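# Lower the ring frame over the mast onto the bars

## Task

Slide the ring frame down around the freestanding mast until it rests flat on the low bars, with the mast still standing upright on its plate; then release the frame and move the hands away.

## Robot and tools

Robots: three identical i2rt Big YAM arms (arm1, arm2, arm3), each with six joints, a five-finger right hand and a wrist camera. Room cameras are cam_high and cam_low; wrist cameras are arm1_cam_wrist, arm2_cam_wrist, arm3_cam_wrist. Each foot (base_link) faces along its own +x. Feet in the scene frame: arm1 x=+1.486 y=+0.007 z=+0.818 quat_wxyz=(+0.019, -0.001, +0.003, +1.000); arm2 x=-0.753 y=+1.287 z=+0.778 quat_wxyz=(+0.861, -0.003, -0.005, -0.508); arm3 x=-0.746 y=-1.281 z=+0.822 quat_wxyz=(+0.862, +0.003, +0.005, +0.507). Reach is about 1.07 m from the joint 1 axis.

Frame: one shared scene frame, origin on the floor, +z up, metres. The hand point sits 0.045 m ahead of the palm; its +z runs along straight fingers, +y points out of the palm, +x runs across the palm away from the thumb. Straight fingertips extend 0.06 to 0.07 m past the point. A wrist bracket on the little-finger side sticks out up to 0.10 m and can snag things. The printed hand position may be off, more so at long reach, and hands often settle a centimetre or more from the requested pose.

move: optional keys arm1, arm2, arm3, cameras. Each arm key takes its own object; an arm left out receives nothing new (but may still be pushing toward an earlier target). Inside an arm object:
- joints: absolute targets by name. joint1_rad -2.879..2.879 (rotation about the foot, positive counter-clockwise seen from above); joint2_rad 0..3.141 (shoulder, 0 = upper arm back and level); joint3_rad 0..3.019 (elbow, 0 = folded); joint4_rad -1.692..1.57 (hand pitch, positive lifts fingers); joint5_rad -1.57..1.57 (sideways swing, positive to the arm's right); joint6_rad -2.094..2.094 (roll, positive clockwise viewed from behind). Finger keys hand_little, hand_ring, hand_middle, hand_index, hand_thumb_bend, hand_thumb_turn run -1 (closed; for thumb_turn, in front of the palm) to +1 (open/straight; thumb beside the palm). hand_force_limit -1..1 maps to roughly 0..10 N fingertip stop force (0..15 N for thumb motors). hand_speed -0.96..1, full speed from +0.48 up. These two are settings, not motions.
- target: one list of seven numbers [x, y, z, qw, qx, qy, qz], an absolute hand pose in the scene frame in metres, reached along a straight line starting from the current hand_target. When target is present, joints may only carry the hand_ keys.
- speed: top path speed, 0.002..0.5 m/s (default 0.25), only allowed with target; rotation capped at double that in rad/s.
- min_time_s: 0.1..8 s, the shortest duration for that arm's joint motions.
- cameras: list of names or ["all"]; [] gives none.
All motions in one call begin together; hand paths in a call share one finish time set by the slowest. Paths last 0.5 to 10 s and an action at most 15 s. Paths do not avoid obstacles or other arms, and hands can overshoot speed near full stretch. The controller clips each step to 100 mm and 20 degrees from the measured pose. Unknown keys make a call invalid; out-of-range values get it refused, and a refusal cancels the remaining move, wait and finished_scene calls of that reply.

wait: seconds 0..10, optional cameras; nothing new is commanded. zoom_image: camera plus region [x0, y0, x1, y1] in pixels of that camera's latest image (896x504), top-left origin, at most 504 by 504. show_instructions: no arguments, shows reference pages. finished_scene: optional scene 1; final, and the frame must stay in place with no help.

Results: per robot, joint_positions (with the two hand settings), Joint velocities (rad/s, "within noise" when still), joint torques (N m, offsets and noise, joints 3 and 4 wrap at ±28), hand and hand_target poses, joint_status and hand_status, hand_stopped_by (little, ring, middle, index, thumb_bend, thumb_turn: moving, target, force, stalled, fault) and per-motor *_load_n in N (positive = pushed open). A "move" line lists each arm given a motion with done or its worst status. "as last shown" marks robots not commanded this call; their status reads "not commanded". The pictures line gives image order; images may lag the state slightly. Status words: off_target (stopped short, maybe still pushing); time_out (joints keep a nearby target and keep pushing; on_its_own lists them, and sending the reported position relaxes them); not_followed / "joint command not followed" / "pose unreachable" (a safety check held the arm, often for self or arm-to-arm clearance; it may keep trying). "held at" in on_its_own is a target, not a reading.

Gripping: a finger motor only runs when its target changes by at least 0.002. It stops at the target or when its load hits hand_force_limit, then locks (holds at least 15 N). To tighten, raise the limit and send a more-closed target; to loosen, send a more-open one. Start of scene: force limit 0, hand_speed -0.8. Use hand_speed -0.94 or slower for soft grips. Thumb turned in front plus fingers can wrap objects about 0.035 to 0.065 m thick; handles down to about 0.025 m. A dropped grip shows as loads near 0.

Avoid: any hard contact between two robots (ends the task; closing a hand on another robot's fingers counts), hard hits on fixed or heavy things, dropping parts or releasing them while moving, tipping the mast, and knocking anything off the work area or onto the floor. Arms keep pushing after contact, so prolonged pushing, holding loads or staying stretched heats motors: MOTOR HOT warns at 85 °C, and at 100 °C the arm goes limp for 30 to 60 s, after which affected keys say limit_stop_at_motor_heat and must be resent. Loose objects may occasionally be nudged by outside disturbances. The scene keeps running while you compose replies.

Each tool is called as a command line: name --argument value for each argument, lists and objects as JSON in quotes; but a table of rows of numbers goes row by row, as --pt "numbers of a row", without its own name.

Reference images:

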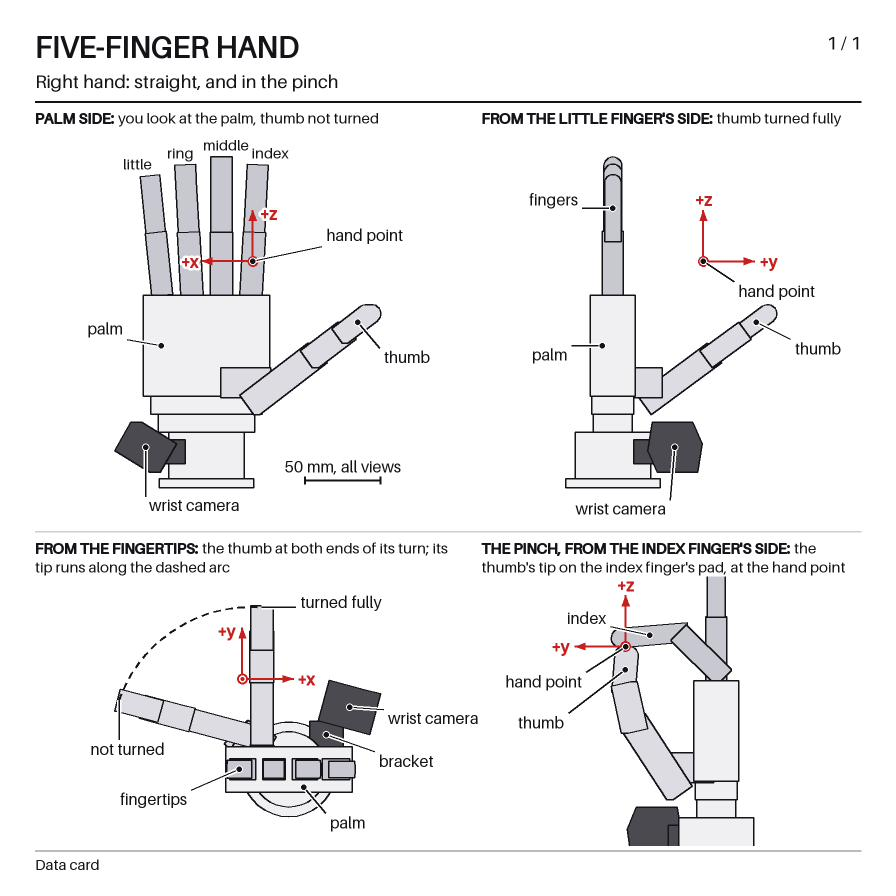

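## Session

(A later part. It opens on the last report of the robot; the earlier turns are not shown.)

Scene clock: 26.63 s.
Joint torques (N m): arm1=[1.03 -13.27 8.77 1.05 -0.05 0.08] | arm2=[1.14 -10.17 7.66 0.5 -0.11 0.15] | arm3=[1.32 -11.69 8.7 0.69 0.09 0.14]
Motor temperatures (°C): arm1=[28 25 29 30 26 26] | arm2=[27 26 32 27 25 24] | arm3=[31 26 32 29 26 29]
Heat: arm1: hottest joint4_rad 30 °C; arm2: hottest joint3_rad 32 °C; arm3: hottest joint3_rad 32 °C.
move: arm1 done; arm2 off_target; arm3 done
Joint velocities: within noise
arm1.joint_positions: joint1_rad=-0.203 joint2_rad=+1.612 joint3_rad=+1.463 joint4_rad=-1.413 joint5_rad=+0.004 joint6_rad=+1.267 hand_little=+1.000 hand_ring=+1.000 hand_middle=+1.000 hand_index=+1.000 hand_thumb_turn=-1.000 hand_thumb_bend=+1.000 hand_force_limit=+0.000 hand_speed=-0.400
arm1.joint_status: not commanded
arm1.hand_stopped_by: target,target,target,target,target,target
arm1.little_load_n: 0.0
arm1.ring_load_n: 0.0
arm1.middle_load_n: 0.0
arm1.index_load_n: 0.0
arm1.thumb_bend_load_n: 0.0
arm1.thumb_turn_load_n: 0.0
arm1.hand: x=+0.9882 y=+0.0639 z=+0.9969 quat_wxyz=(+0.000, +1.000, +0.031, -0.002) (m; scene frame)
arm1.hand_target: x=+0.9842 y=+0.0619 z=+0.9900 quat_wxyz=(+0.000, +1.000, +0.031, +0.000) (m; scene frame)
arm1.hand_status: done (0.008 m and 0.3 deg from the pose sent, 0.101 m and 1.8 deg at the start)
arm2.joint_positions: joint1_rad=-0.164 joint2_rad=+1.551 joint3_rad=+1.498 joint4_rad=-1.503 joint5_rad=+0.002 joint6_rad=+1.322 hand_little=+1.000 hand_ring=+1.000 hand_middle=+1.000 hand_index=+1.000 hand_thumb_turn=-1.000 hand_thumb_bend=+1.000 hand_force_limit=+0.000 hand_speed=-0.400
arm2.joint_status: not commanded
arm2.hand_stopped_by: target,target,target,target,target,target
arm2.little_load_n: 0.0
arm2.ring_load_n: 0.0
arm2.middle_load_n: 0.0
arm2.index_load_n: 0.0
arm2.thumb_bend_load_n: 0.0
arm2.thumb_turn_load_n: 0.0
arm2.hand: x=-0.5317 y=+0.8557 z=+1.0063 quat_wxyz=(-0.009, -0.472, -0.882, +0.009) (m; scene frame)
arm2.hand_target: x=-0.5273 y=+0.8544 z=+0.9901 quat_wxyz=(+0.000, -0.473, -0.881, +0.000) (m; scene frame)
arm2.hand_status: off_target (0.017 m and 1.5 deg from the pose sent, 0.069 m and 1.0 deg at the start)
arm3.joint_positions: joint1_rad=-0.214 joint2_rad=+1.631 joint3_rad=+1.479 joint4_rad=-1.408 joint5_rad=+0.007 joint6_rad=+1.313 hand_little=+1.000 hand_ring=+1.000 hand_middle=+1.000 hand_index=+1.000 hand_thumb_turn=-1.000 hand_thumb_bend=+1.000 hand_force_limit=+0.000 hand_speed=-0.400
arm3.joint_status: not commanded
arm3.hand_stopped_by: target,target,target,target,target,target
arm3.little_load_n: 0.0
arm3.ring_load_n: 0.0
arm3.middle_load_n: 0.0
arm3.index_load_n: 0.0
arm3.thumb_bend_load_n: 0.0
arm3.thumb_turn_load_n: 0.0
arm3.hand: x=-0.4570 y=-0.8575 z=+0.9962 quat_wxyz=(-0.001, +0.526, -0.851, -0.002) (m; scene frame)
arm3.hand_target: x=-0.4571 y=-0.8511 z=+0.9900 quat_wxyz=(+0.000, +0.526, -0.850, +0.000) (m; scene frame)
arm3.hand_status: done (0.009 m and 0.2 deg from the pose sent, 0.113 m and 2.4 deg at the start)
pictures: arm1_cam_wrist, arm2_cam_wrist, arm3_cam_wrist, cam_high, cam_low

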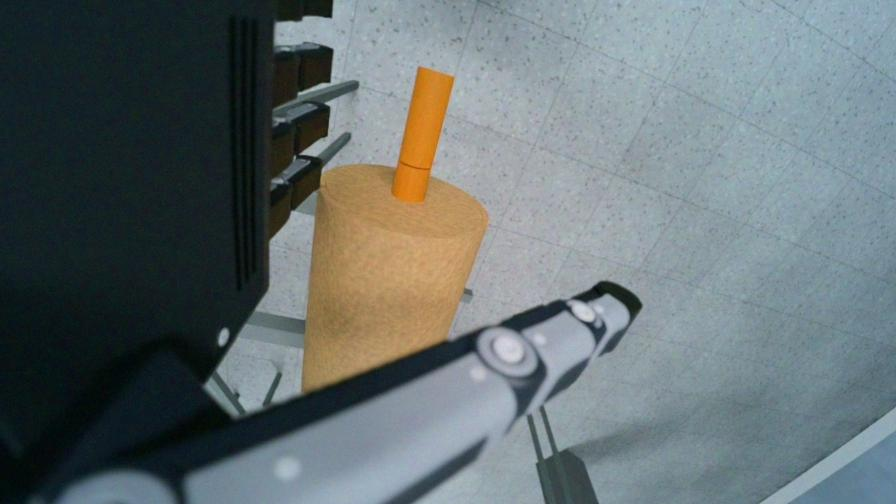

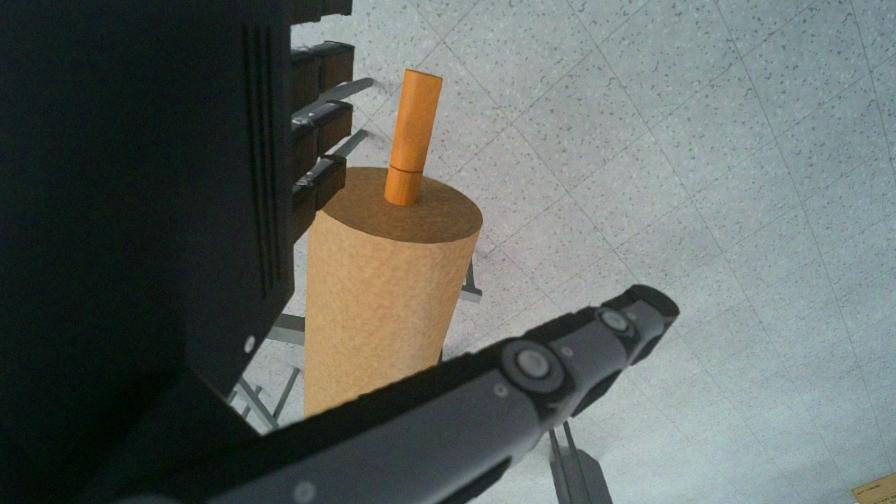

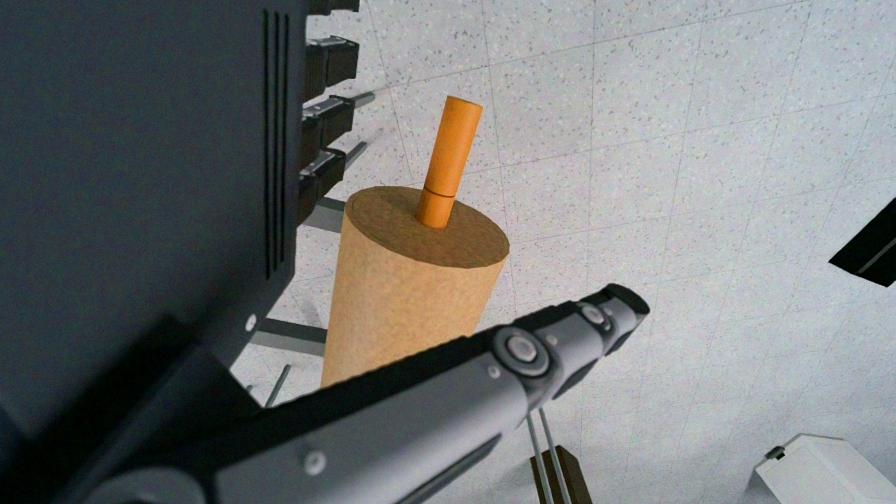

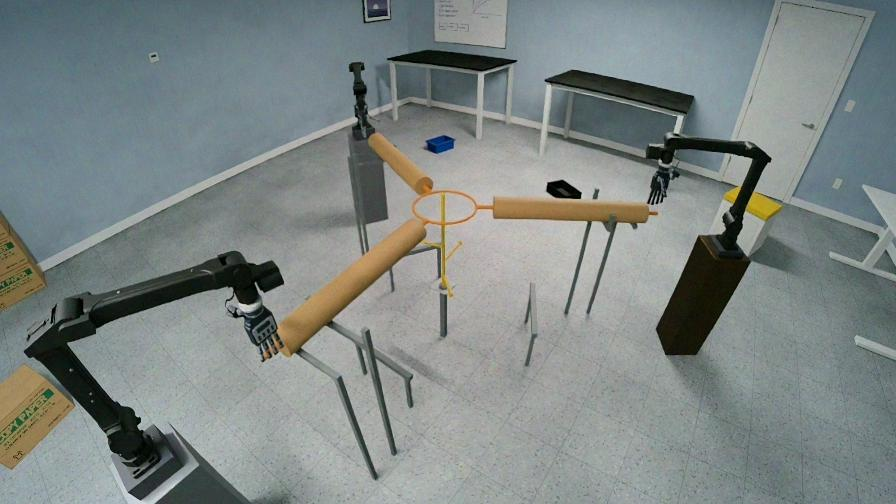

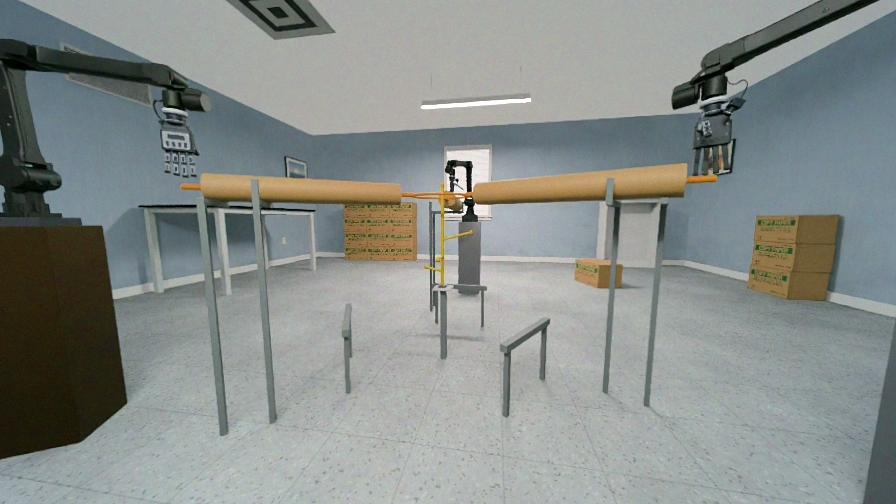

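move --arm1 '{"target":[0.980,0.060,0.925,0,0.9995,0.0305,0],"speed":0.08}' --arm2 '{"target":[-0.523,0.853,0.92,0,0.4733,0.8809,0],"speed":0.08}' --arm3 '{"target":[-0.457,-0.845,0.925,0,-0.5262,0.8504,0],"speed":0.08}' --cameras '["all"]'

zoom_image --camera "cam_high" --region '[200, 290, 320, 380]'

zoom_image --camera "cam_low" --region '[140, 110, 240, 210]'

zoom_image --camera "cam_low" --region '[670, 100, 770, 200]'

Scene clock: 31.30 s.
Joint torques (N m): arm1=[1.14 -13.86 8.35 1.09 -0.06 0.12] | arm2=[1.38 -10.58 7.35 0.54 -0.11 0.16] | arm3=[1.44 -11.87 7.28 0.7 0.09 0.15]
Motor temperatures (°C): arm1=[28 25 29 30 26 26] | arm2=[27 26 32 27 25 24] | arm3=[31 27 33 29 26 29]
Heat: arm1: hottest joint4_rad 30 °C; arm2: hottest joint3_rad 32 °C; arm3: hottest joint3_rad 33 °C.
move: arm1 done; arm2 off_target; arm3 off_target
Joint velocities: within noise
arm1.joint_positions: joint1_rad=-0.201 joint2_rad=+1.660 joint3_rad=+1.352 joint4_rad=-1.251 joint5_rad=+0.004 joint6_rad=+1.269 hand_little=+1.000 hand_ring=+1.000 hand_middle=+1.000 hand_index=+1.000 hand_thumb_turn=-1.000 hand_thumb_bend=+1.000 hand_force_limit=+0.000 hand_speed=-0.400
arm1.joint_status: not commanded
arm1.hand_stopped_by: target,target,target,target,target,target
arm1.little_load_n: 0.0
arm1.ring_load_n: 0.0
arm1.middle_load_n: 0.0
arm1.index_load_n: 0.0
arm1.thumb_bend_load_n: 0.0
arm1.thumb_turn_load_n: 0.0
arm1.hand: x=+0.9830 y=+0.0638 z=+0.9340 quat_wxyz=(+0.000, +0.999, +0.031, -0.005) (m; scene frame)
arm1.hand_target: x=+0.9802 y=+0.0599 z=+0.9251 quat_wxyz=(+0.000, +1.000, +0.031, +0.000) (m; scene frame)
arm1.hand_status: done (0.010 m and 0.5 deg from the pose sent, 0.072 m and 0.3 deg at the start)
arm2.joint_positions: joint1_rad=-0.157 joint2_rad=+1.587 joint3_rad=+1.358 joint4_rad=-1.325 joint5_rad=+0.002 joint6_rad=+1.329 hand_little=+1.000 hand_ring=+1.000 hand_middle=+1.000 hand_index=+1.000 hand_thumb_turn=-1.000 hand_thumb_bend=+1.000 hand_force_limit=+0.000 hand_speed=-0.400
arm2.joint_status: not commanded
arm2.hand_stopped_by: target,target,target,target,target,target
arm2.little_load_n: 0.0
arm2.ring_load_n: 0.0
arm2.middle_load_n: 0.0
arm2.index_load_n: 0.0
arm2.thumb_bend_load_n: 0.0
arm2.thumb_turn_load_n: 0.0
arm2.hand: x=-0.5269 y=+0.8513 z=+0.9374 quat_wxyz=(-0.010, -0.472, -0.882, +0.010) (m; scene frame)
arm2.hand_target: x=-0.5234 y=+0.8534 z=+0.9203 quat_wxyz=(+0.000, -0.473, -0.881, +0.000) (m; scene frame)
arm2.hand_status: off_target (0.018 m and 1.7 deg from the pose sent, 0.087 m and 1.6 deg at the start)
arm3.joint_positions: joint1_rad=-0.209 joint2_rad=+1.681 joint3_rad=+1.387 joint4_rad=-1.249 joint5_rad=+0.007 joint6_rad=+1.320 hand_little=+1.000 hand_ring=+1.000 hand_middle=+1.000 hand_index=+1.000 hand_thumb_turn=-1.000 hand_thumb_bend=+1.000 hand_force_limit=+0.000 hand_speed=-0.400
arm3.joint_status: not commanded
arm3.hand_stopped_by: target,target,target,target,target,target
arm3.little_load_n: 0.0
arm3.ring_load_n: 0.0
arm3.middle_load_n: 0.0
arm3.index_load_n: 0.0
arm3.thumb_bend_load_n: 0.0
arm3.thumb_turn_load_n: 0.0
arm3.hand: x=-0.4518 y=-0.8471 z=+0.9386 quat_wxyz=(-0.009, +0.525, -0.851, -0.004) (m; scene frame)
arm3.hand_target: x=-0.4571 y=-0.8453 z=+0.9251 quat_wxyz=(+0.000, +0.526, -0.850, +0.000) (m; scene frame)
arm3.hand_status: off_target (0.015 m and 1.1 deg from the pose sent, 0.072 m and 0.2 deg at the start)
pictures: arm1_cam_wrist, arm2_cam_wrist, arm3_cam_wrist, cam_high, cam_low

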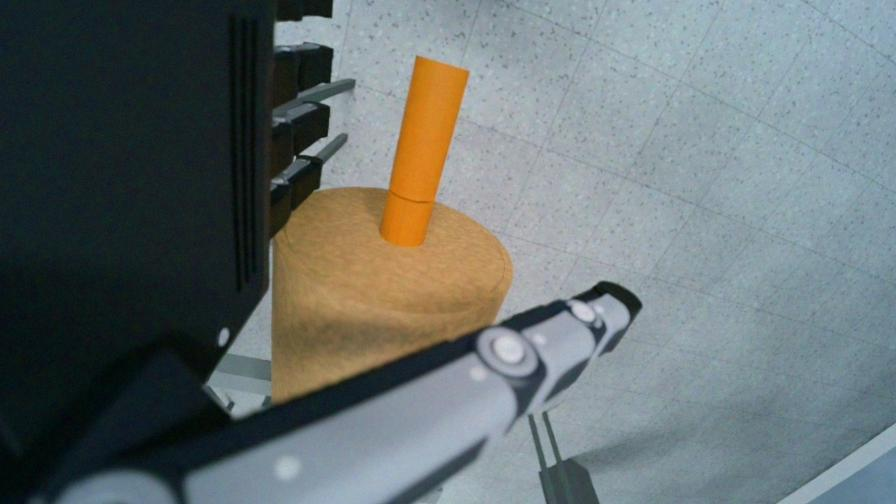

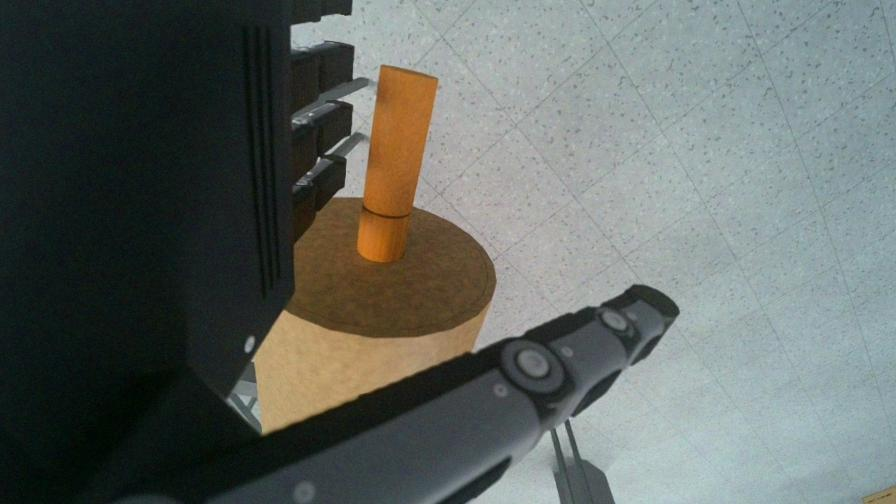

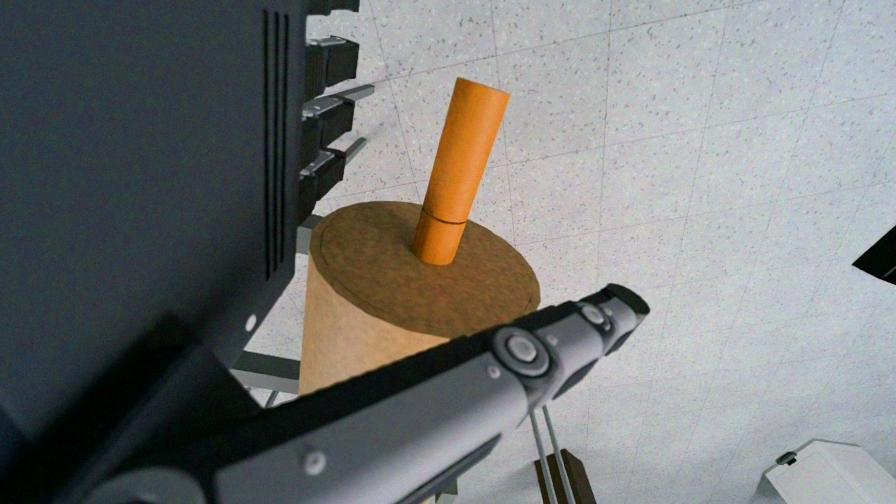

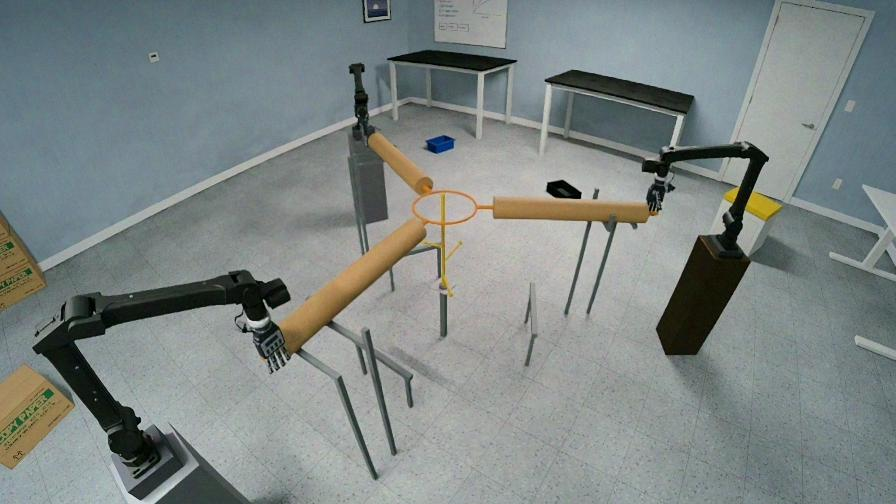

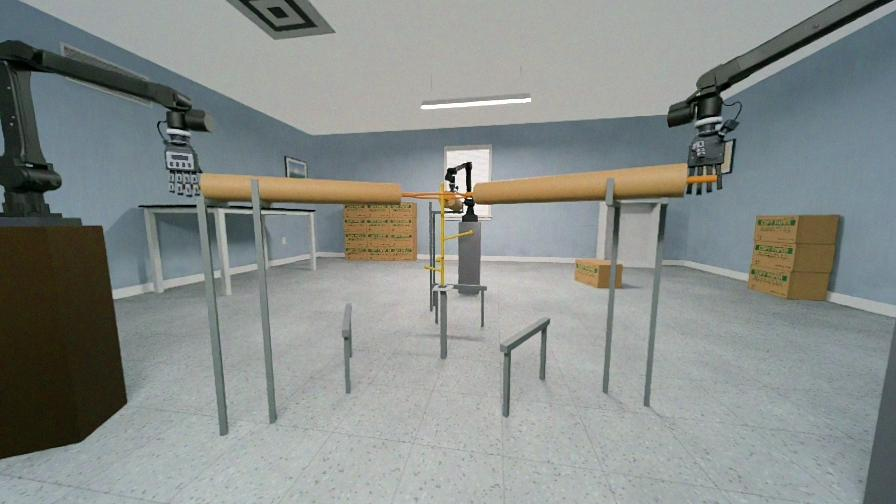

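Scaled by 4.200 from the camera's 896x504 image, which has a finer 1280x720 frame.

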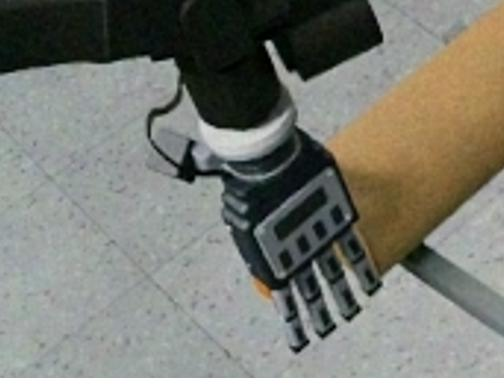

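Scaled by 5.040 from the camera's 896x504 image, which has a finer 1280x720 frame.

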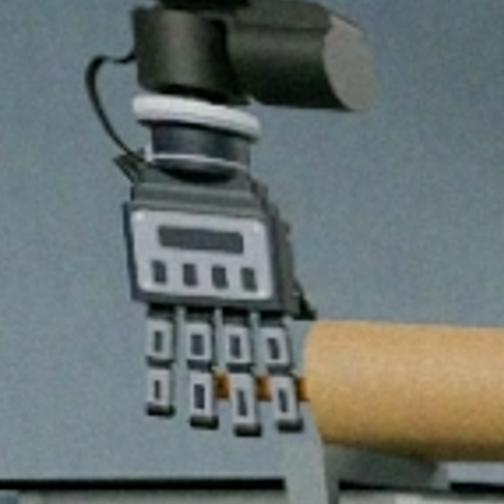

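Scaled by 5.040 from the camera's 896x504 image, which has a finer 1280x720 frame.

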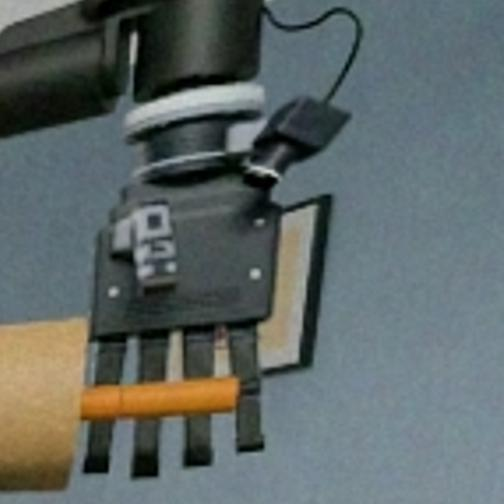

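move --arm1 '{"target":[0.9927,0.0495,0.898,0,0.9995,0.0305,0],"speed":0.06}' --arm2 '{"target":[-0.5356,0.8537,0.890,0,0.4733,0.8809,0],"speed":0.06}' --arm3 '{"target":[-0.4799,-0.8395,0.894,0,-0.5262,0.8504,0],"speed":0.06}' --cameras '["all"]'

zoom_image --camera "cam_low" --region '[140, 110, 240, 210]'

zoom_image --camera "cam_low" --region '[670, 100, 770, 200]'

Scene clock: 34.30 s.
Joint torques (N m): arm1=[1.14 -14.1 7.94 1.07 -0.06 0.11] | arm2=[-0.26 -10.4 7.05 0.51 -0.12 -0.05] | arm3=[1.38 -11.52 6.97 0.72 0.08 0.13]
Motor temperatures (°C): arm1=[28 25 29 30 26 26] | arm2=[27 26 32 27 25 24] | arm3=[31 27 33 29 26 29]
Heat: arm1: hottest joint4_rad 30 °C; arm2: hottest joint3_rad 32 °C; arm3: hottest joint3_rad 33 °C.
move: arm1 done; arm2 off_target; arm3 off_target
Joint velocities: within noise
arm1.joint_positions: joint1_rad=-0.186 joint2_rad=+1.660 joint3_rad=+1.265 joint4_rad=-1.172 joint5_rad=+0.005 joint6_rad=+1.283 hand_little=+1.000 hand_ring=+1.000 hand_middle=+1.000 hand_index=+1.000 hand_thumb_turn=-1.000 hand_thumb_bend=+1.000 hand_force_limit=+0.000 hand_speed=-0.400
arm1.joint_status: not commanded
arm1.hand_stopped_by: target,target,target,target,target,target
arm1.little_load_n: 0.0
arm1.ring_load_n: 0.0
arm1.middle_load_n: 0.0
arm1.index_load_n: 0.0
arm1.thumb_bend_load_n: 0.0
arm1.thumb_turn_load_n: 0.0
arm1.hand: x=+0.9949 y=+0.0533 z=+0.9025 quat_wxyz=(+0.001, +1.000, +0.032, +0.000) (m; scene frame)
arm1.hand_target: x=+0.9929 y=+0.0495 z=+0.8980 quat_wxyz=(+0.000, +1.000, +0.030, +0.000) (m; scene frame)
arm1.hand_status: done (0.006 m and 0.1 deg from the pose sent, 0.040 m and 0.5 deg at the start)
arm2.joint_positions: joint1_rad=-0.165 joint2_rad=+1.596 joint3_rad=+1.290 joint4_rad=-1.245 joint5_rad=+0.002 joint6_rad=+1.328 hand_little=+1.000 hand_ring=+1.000 hand_middle=+1.000 hand_index=+1.000 hand_thumb_turn=-1.000 hand_thumb_bend=+1.000 hand_force_limit=+0.000 hand_speed=-0.400
arm2.joint_status: not commanded
arm2.hand_stopped_by: target,target,target,target,target,target
arm2.little_load_n: 0.0
arm2.ring_load_n: 0.0
arm2.middle_load_n: 0.0
arm2.index_load_n: 0.0
arm2.thumb_bend_load_n: 0.0
arm2.thumb_turn_load_n: 0.0
arm2.hand: x=-0.5313 y=+0.8529 z=+0.9082 quat_wxyz=(-0.011, -0.475, -0.880, +0.011) (m; scene frame)
arm2.hand_target: x=-0.5357 y=+0.8542 z=+0.8905 quat_wxyz=(+0.000, -0.473, -0.881, +0.000) (m; scene frame)
arm2.hand_status: off_target (0.019 m and 1.8 deg from the pose sent, 0.048 m and 1.7 deg at the start)
arm3.joint_positions: joint1_rad=-0.165 joint2_rad=+1.684 joint3_rad=+1.307 joint4_rad=-1.163 joint5_rad=+0.007 joint6_rad=+1.361 hand_little=+1.000 hand_ring=+1.000 hand_middle=+1.000 hand_index=+1.000 hand_thumb_turn=-1.000 hand_thumb_bend=+1.000 hand_force_limit=+0.000 hand_speed=-0.400
arm3.joint_status: not commanded
arm3.hand_stopped_by: target,target,target,target,target,target
arm3.little_load_n: 0.0
arm3.ring_load_n: 0.0
arm3.middle_load_n: 0.0
arm3.index_load_n: 0.0
arm3.thumb_bend_load_n: 0.0
arm3.thumb_turn_load_n: 0.0
arm3.hand: x=-0.4744 y=-0.8400 z=+0.9087 quat_wxyz=(-0.010, +0.526, -0.850, -0.005) (m; scene frame)
arm3.hand_target: x=-0.4800 y=-0.8399 z=+0.8942 quat_wxyz=(+0.000, +0.526, -0.850, +0.000) (m; scene frame)
arm3.hand_status: off_target (0.016 m and 1.3 deg from the pose sent, 0.053 m and 1.2 deg at the start)
pictures: arm1_cam_wrist, arm2_cam_wrist, arm3_cam_wrist, cam_high, cam_low

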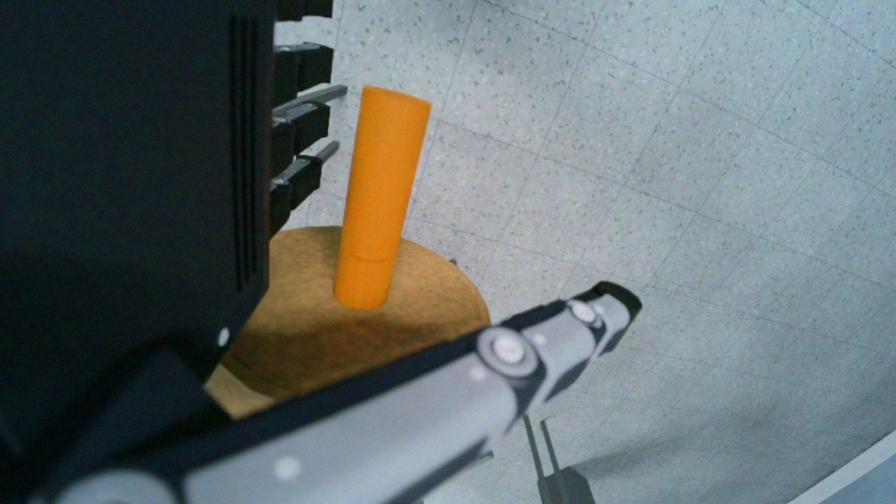

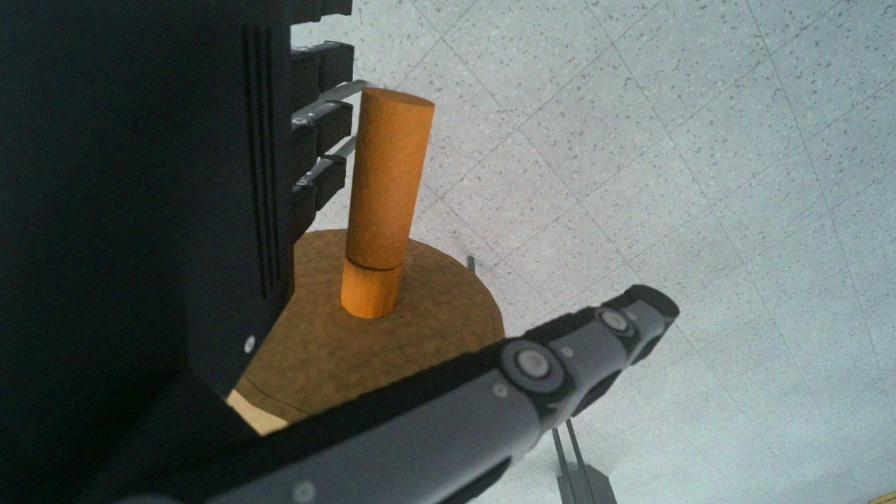

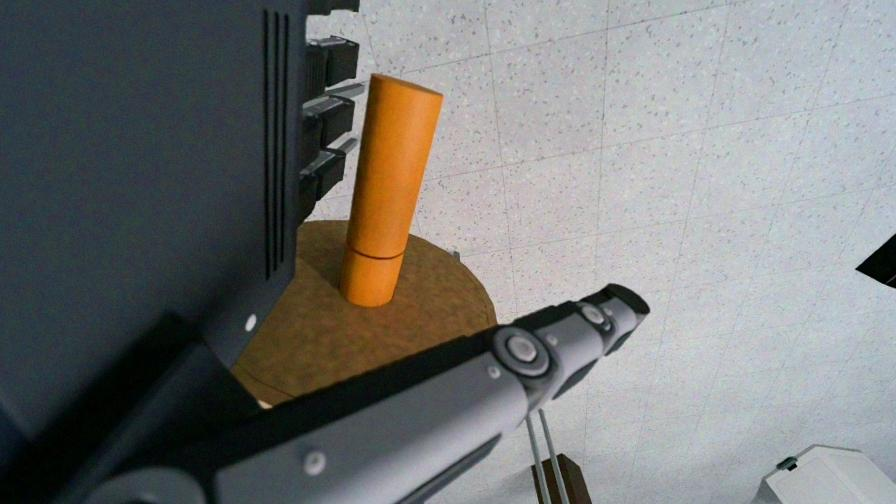

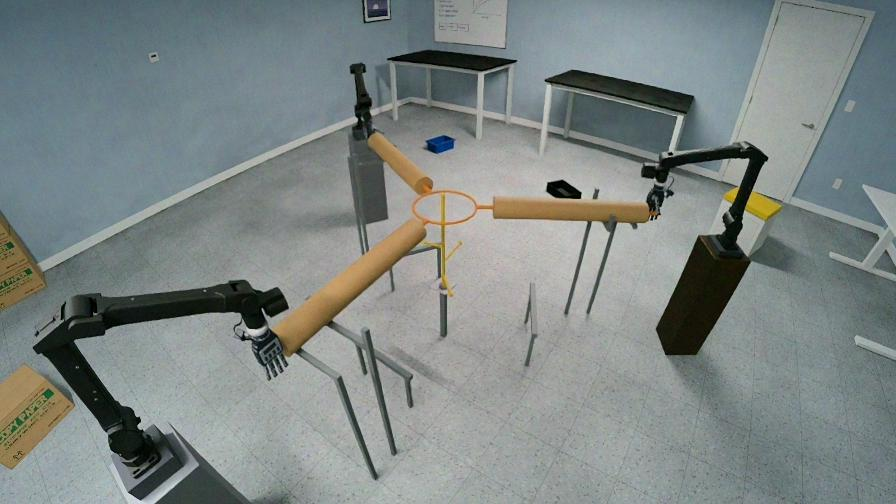

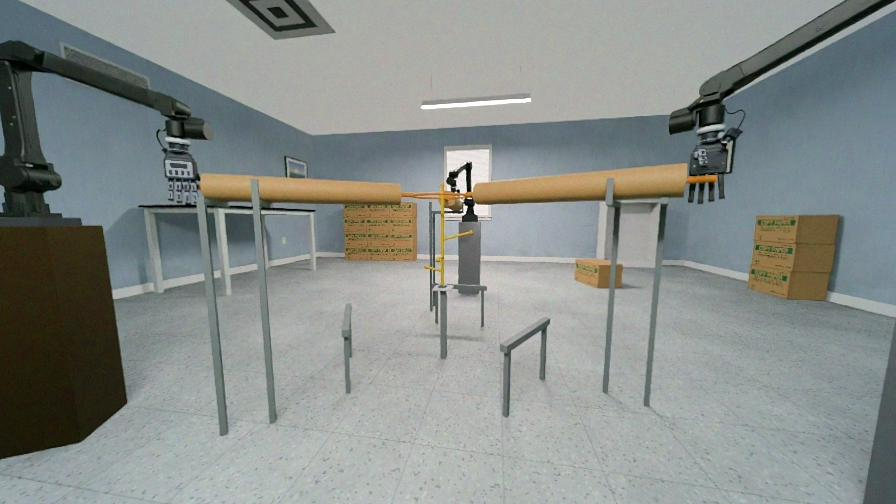

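Scaled by 5.040 from the camera's 896x504 image, which has a finer 1280x720 frame.

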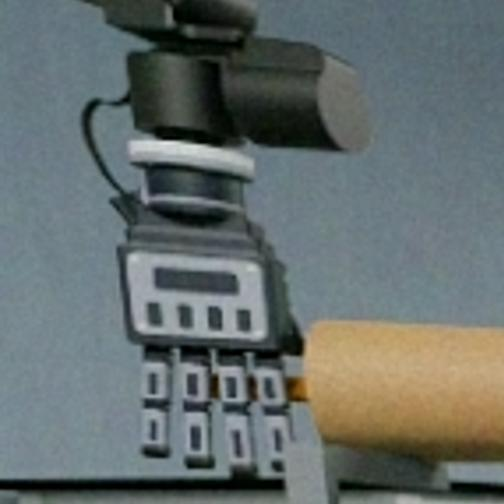

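Scaled by 5.040 from the camera's 896x504 image, which has a finer 1280x720 frame.

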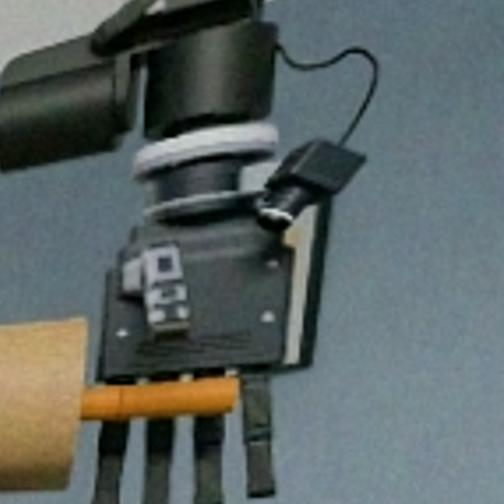

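move --arm2 '{"target":[-0.548,0.848,0.888,0,0.4733,0.8809,0],"speed":0.06}' --cameras '["arm2_cam_wrist"]'

Scene clock: 35.83 s.
Joint torques (N m): arm1=[1.14 -14.04 7.92 1.03 -0.06 0.11] | arm2=[0.09 -10.11 7.13 0.51 -0.11 -0.04] | arm3=[1.32 -11.52 6.97 0.72 0.08 0.15]
Motor temperatures (°C): arm1=[28 25 29 30 26 26] | arm2=[27 26 32 27 25 24] | arm3=[31 27 33 29 26 29]
Heat: arm1: hottest joint4_rad 30 °C; arm2: hottest joint3_rad 32 °C; arm3: hottest joint3_rad 33 °C.
move: arm2 off_target
Joint velocities: within noise
arm1, arm3: as last shown
arm1.ring_load_n: -0.5
arm1.hand_target: x=+0.9929 y=+0.0495 z=+0.8980 quat_wxyz=(+0.000, +1.000, +0.031, +0.000) (m; scene frame)
arm2.joint_positions: joint1_rad=-0.197 joint2_rad=+1.600 joint3_rad=+1.290 joint4_rad=-1.241 joint5_rad=+0.002 joint6_rad=+1.300 hand_little=+1.000 hand_ring=+1.000 hand_middle=+1.000 hand_index=+1.000 hand_thumb_turn=-1.000 hand_thumb_bend=+1.000 hand_force_limit=+0.000 hand_speed=-0.400
arm2.joint_status: not commanded
arm2.hand_stopped_by: target,target,target,target,target,target
arm2.little_load_n: 0.0
arm2.ring_load_n: 0.0
arm2.middle_load_n: 0.0
arm2.index_load_n: 0.0
arm2.thumb_bend_load_n: 0.0
arm2.thumb_turn_load_n: 0.0
arm2.hand: x=-0.5450 y=+0.8469 z=+0.9063 quat_wxyz=(-0.011, -0.476, -0.879, +0.011) (m; scene frame)
arm2.hand_target: x=-0.5481 y=+0.8485 z=+0.8885 quat_wxyz=(+0.000, -0.473, -0.881, +0.000) (m; scene frame)
arm2.hand_status: off_target (0.019 m and 1.8 deg from the pose sent, 0.027 m and 1.8 deg at the start)
arm3.hand: x=-0.4744 y=-0.8399 z=+0.9087 quat_wxyz=(-0.010, +0.526, -0.851, -0.005) (m; scene frame)
pictures: arm2_cam_wrist

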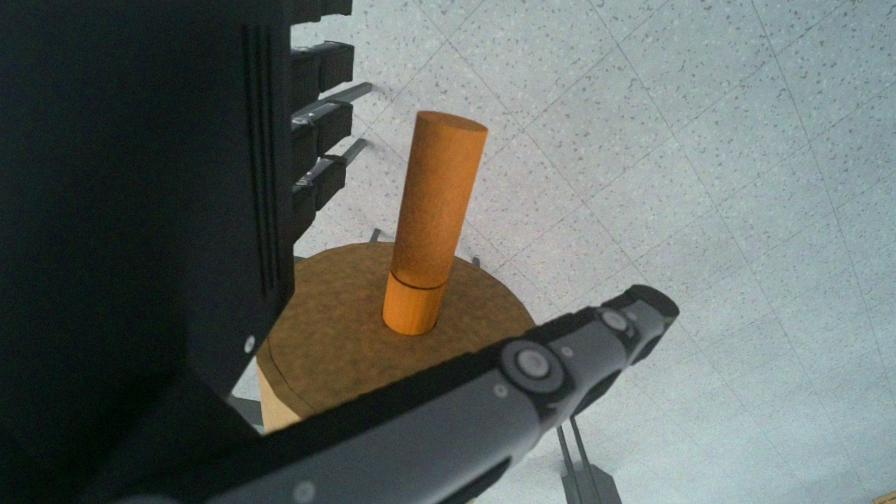

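move --arm1 '{"joints":{"hand_index":0.3,"hand_middle":0.3,"hand_ring":0.3,"hand_thumb_bend":0.3,"hand_speed":-0.5}}' --arm2 '{"joints":{"hand_index":0.3,"hand_middle":0.3,"hand_ring":0.3,"hand_thumb_bend":0.3,"hand_speed":-0.5}}' --arm3 '{"joints":{"hand_index":0.3,"hand_middle":0.3,"hand_ring":0.3,"hand_thumb_bend":0.3,"hand_speed":-0.5}}' --cameras '["arm1_cam_wrist","arm2_cam_wrist","arm3_cam_wrist"]'

Scene clock: 37.67 s.
Joint torques (N m): arm1=[1.14 -14.1 7.91 1.03 -0.08 0.1] | arm2=[0.15 -10.29 7.12 0.5 -0.11 -0.05] | arm3=[1.38 -11.52 6.97 0.73 0.06 0.14]
Motor temperatures (°C): arm1=[28 25 29 30 26 26] | arm2=[27 26 32 27 25 24] | arm3=[31 27 32 29 26 29]
Heat: arm1: hottest joint4_rad 30 °C; arm2: hottest joint3_rad 32 °C; arm3: hottest joint3_rad 32 °C.
move: arm1 done; arm2 done; arm3 done
Joint velocities: within noise
arm1.joint_positions: joint1_rad=-0.186 joint2_rad=+1.660 joint3_rad=+1.265 joint4_rad=-1.172 joint5_rad=+0.005 joint6_rad=+1.285 hand_little=+1.000 hand_ring=+0.300 hand_middle=+0.300 hand_index=+0.300 hand_thumb_turn=-1.000 hand_thumb_bend=+0.300 hand_force_limit=+0.000 hand_speed=-0.500
arm1.joint_status: all done
arm1.hand_stopped_by: target,target,target,target,target,target
arm1.little_load_n: 0.0
arm1.ring_load_n: 0.0
arm1.middle_load_n: 0.0
arm1.index_load_n: 0.0
arm1.thumb_bend_load_n: 0.0
arm1.thumb_turn_load_n: 0.0
arm1.hand: x=+0.9948 y=+0.0533 z=+0.9025 quat_wxyz=(+0.001, +1.000, +0.031, +0.000) (m; scene frame)
arm1.hand_target: x=+0.9929 y=+0.0495 z=+0.8980 quat_wxyz=(+0.000, +1.000, +0.031, +0.000) (m; scene frame)
arm1.hand_status: not commanded
arm2.joint_positions: joint1_rad=-0.197 joint2_rad=+1.600 joint3_rad=+1.290 joint4_rad=-1.241 joint5_rad=+0.002 joint6_rad=+1.299 hand_little=+1.000 hand_ring=+0.300 hand_middle=+0.300 hand_index=+0.300 hand_thumb_turn=-1.000 hand_thumb_bend=+0.300 hand_force_limit=+0.000 hand_speed=-0.500
arm2.joint_status: all done
arm2.hand_stopped_by: target,target,target,target,target,target
arm2.little_load_n: 0.0
arm2.ring_load_n: 0.0
arm2.middle_load_n: 0.0
arm2.index_load_n: 0.0
arm2.thumb_bend_load_n: 0.0
arm2.thumb_turn_load_n: 0.0
arm2.hand: x=-0.5450 y=+0.8470 z=+0.9063 quat_wxyz=(-0.011, -0.476, -0.879, +0.011) (m; scene frame)
arm2.hand_target: x=-0.5481 y=+0.8485 z=+0.8885 quat_wxyz=(+0.000, -0.473, -0.881, +0.000) (m; scene frame)
arm2.hand_status: not commanded
arm3.joint_positions: joint1_rad=-0.165 joint2_rad=+1.684 joint3_rad=+1.307 joint4_rad=-1.163 joint5_rad=+0.008 joint6_rad=+1.363 hand_little=+1.000 hand_ring=+0.300 hand_middle=+0.300 hand_index=+0.300 hand_thumb_turn=-1.000 hand_thumb_bend=+0.300 hand_force_limit=+0.000 hand_speed=-0.500
arm3.joint_status: all done
arm3.hand_stopped_by: target,target,target,target,target,target
arm3.little_load_n: 0.0
arm3.ring_load_n: 0.5
arm3.middle_load_n: 0.0
arm3.index_load_n: 0.0
arm3.thumb_bend_load_n: 0.0
arm3.thumb_turn_load_n: 0.0
arm3.hand: x=-0.4743 y=-0.8399 z=+0.9086 quat_wxyz=(-0.010, +0.525, -0.851, -0.005) (m; scene frame)
arm3.hand_target: x=-0.4800 y=-0.8399 z=+0.8942 quat_wxyz=(+0.000, +0.526, -0.850, +0.000) (m; scene frame)
arm3.hand_status: not commanded
pictures: arm1_cam_wrist, arm2_cam_wrist, arm3_cam_wrist

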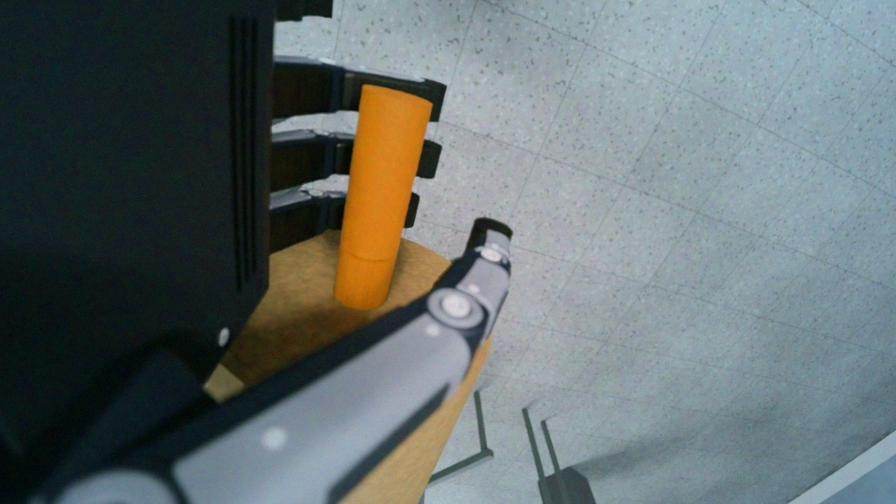

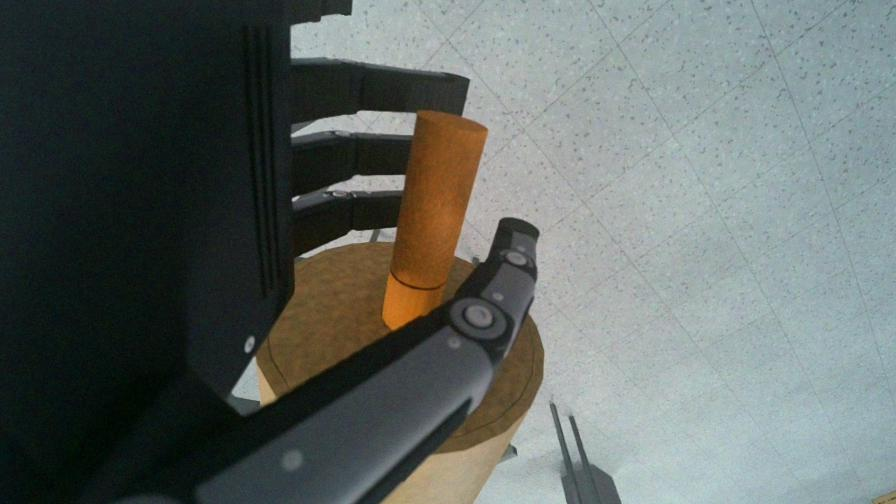

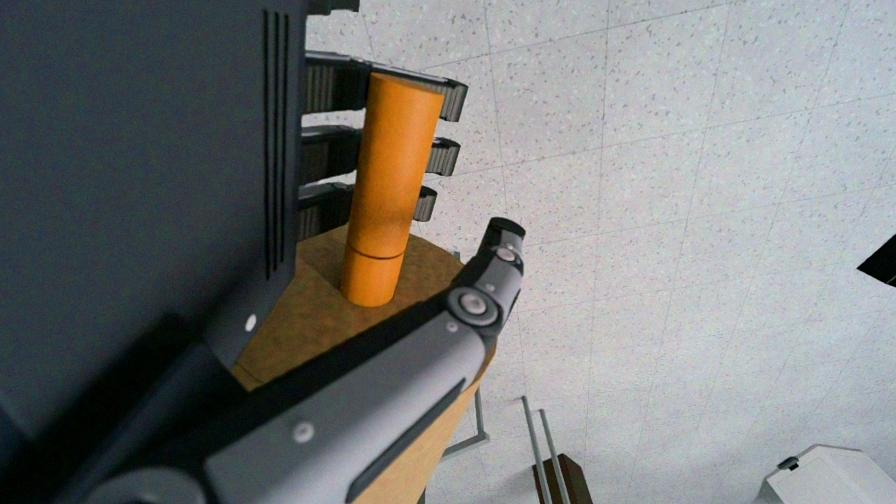

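move --arm1 '{"joints":{"hand_index":-0.9,"hand_middle":-0.9,"hand_ring":-0.9,"hand_force_limit":-0.3,"hand_speed":-0.92}}' --arm2 '{"joints":{"hand_index":-0.9,"hand_middle":-0.9,"hand_ring":-0.9,"hand_force_limit":-0.3,"hand_speed":-0.92}}' --arm3 '{"joints":{"hand_index":-0.9,"hand_middle":-0.9,"hand_ring":-0.9,"hand_force_limit":-0.3,"hand_speed":-0.92}}' --cameras '["arm1_cam_wrist","arm2_cam_wrist","arm3_cam_wrist"]'

Scene clock: 43.73 s.
Joint torques (N m): arm1=[1.14 -15.21 8.94 0.65 -0.49 0.05] | arm2=[0.21 -12.57 7.6 0.06 -0.2 -0.05] | arm3=[0.85 -13.45 7.8 0.21 -0.04 0.1]
Motor temperatures (°C): arm1=[28 26 29 30 26 26] | arm2=[27 26 32 27 25 24] | arm3=[31 27 32 29 26 29]
Heat: arm1: hottest joint4_rad 30 °C; arm2: hottest joint3_rad 32 °C; arm3: hottest joint3_rad 32 °C.
move: arm1 off_target; arm2 off_target; arm3 off_target
Joint velocities: arm1=[-0.005 0.005 0.002 -0.012 -0.154 -0.022] | arm2=[within noise] | arm3=[within noise]
arm1.joint_positions: joint1_rad=-0.186 joint2_rad=+1.672 joint3_rad=+1.251 joint4_rad=-1.163 joint5_rad=+0.017 joint6_rad=+1.290 hand_little=+1.000 hand_ring=-0.073 hand_middle=-0.289 hand_index=-0.297 hand_thumb_turn=-1.000 hand_thumb_bend=+0.300 hand_force_limit=-0.300 hand_speed=-0.920
arm1.joint_status: hand_ring off_target (ended at -0.073, target -0.900); hand_middle off_target (ended at -0.289, target -0.900); hand_index off_target (ended at -0.297, target -0.900); the others done
arm1.hand_stopped_by: target,force,force,force,target,target
arm1.little_load_n: 0.0
arm1.ring_load_n: 0.0
arm1.middle_load_n: 6.0
arm1.index_load_n: 2.0
arm1.thumb_bend_load_n: 0.0
arm1.thumb_turn_load_n: 0.0
arm1.hand: x=+0.9990 y=+0.0547 z=+0.8910 quat_wxyz=(-0.003, +1.000, +0.029, +0.010) (m; scene frame)
arm1.hand_target: x=+0.9927 y=+0.0495 z=+0.8982 quat_wxyz=(+0.000, +1.000, +0.031, +0.000) (m; scene frame)
arm1.hand_status: not commanded
arm2.joint_positions: joint1_rad=-0.197 joint2_rad=+1.623 joint3_rad=+1.282 joint4_rad=-1.227 joint5_rad=+0.004 joint6_rad=+1.299 hand_little=+1.000 hand_ring=-0.267 hand_middle=-0.282 hand_index=-0.312 hand_thumb_turn=-1.000 hand_thumb_bend=+0.300 hand_force_limit=-0.300 hand_speed=-0.920
arm2.joint_status: hand_ring off_target (ended at -0.267, target -0.900); hand_middle off_target (ended at -0.282, target -0.900); hand_index off_target (ended at -0.312, target -0.900); the others done
arm2.hand_stopped_by: target,force,force,force,target,target
arm2.little_load_n: 0.0
arm2.ring_load_n: 0.0
arm2.middle_load_n: 1.0
arm2.index_load_n: 3.5
arm2.thumb_bend_load_n: 0.0
arm2.thumb_turn_load_n: 0.0
arm2.hand: x=-0.5453 y=+0.8464 z=+0.8929 quat_wxyz=(-0.004, -0.476, -0.880, +0.006) (m; scene frame)
arm2.hand_target: x=-0.5481 y=+0.8484 z=+0.8885 quat_wxyz=(+0.000, -0.473, -0.881, +0.000) (m; scene frame)
arm2.hand_status: not commanded
arm3.joint_positions: joint1_rad=-0.159 joint2_rad=+1.708 joint3_rad=+1.294 joint4_rad=-1.154 joint5_rad=+0.010 joint6_rad=+1.366 hand_little=+1.000 hand_ring=-0.899 hand_middle=-0.289 hand_index=-0.364 hand_thumb_turn=-1.000 hand_thumb_bend=+0.300 hand_force_limit=-0.300 hand_speed=-0.920
arm3.joint_status: hand_middle off_target (ended at -0.289, target -0.900); hand_index off_target (ended at -0.364, target -0.900); the others done
arm3.hand_stopped_by: target,target,force,force,target,target
arm3.little_load_n: 0.0
arm3.ring_load_n: 2.5
arm3.middle_load_n: 3.5
arm3.index_load_n: 5.0
arm3.thumb_bend_load_n: 1.5
arm3.thumb_turn_load_n: 0.0
arm3.hand: x=-0.4795 y=-0.8417 z=+0.8919 quat_wxyz=(+0.003, +0.527, -0.850, +0.001) (m; scene frame)
arm3.hand_target: x=-0.4802 y=-0.8398 z=+0.8943 quat_wxyz=(+0.000, +0.526, -0.850, +0.000) (m; scene frame)
arm3.hand_status: not commanded
pictures: arm1_cam_wrist, arm2_cam_wrist, arm3_cam_wrist

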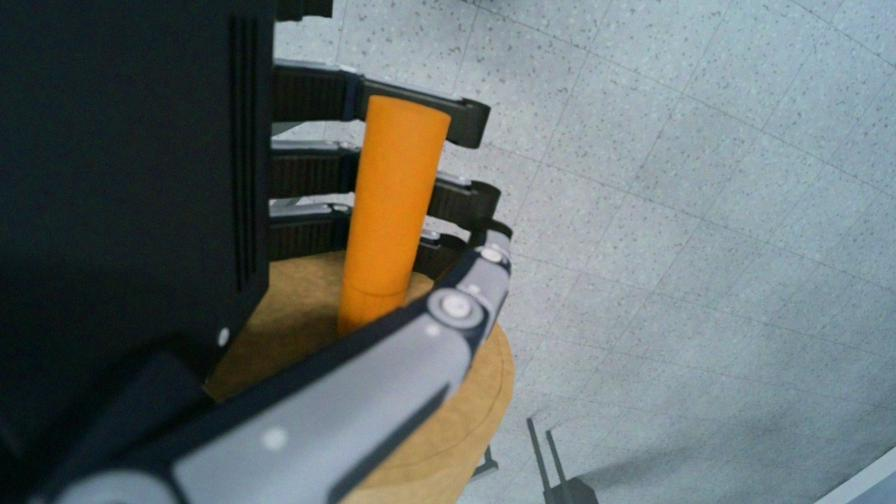

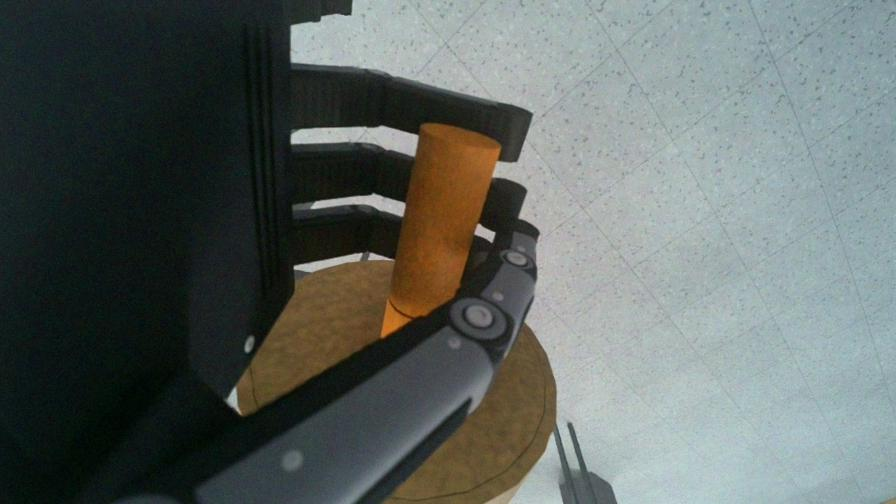

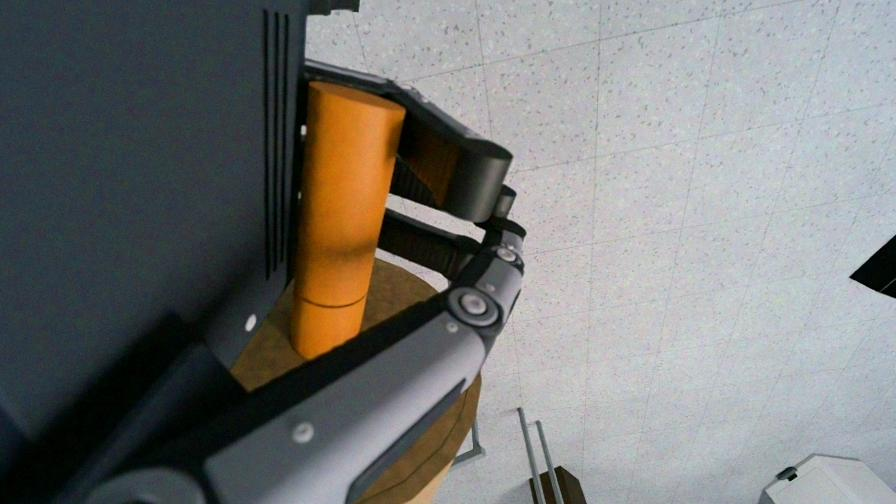

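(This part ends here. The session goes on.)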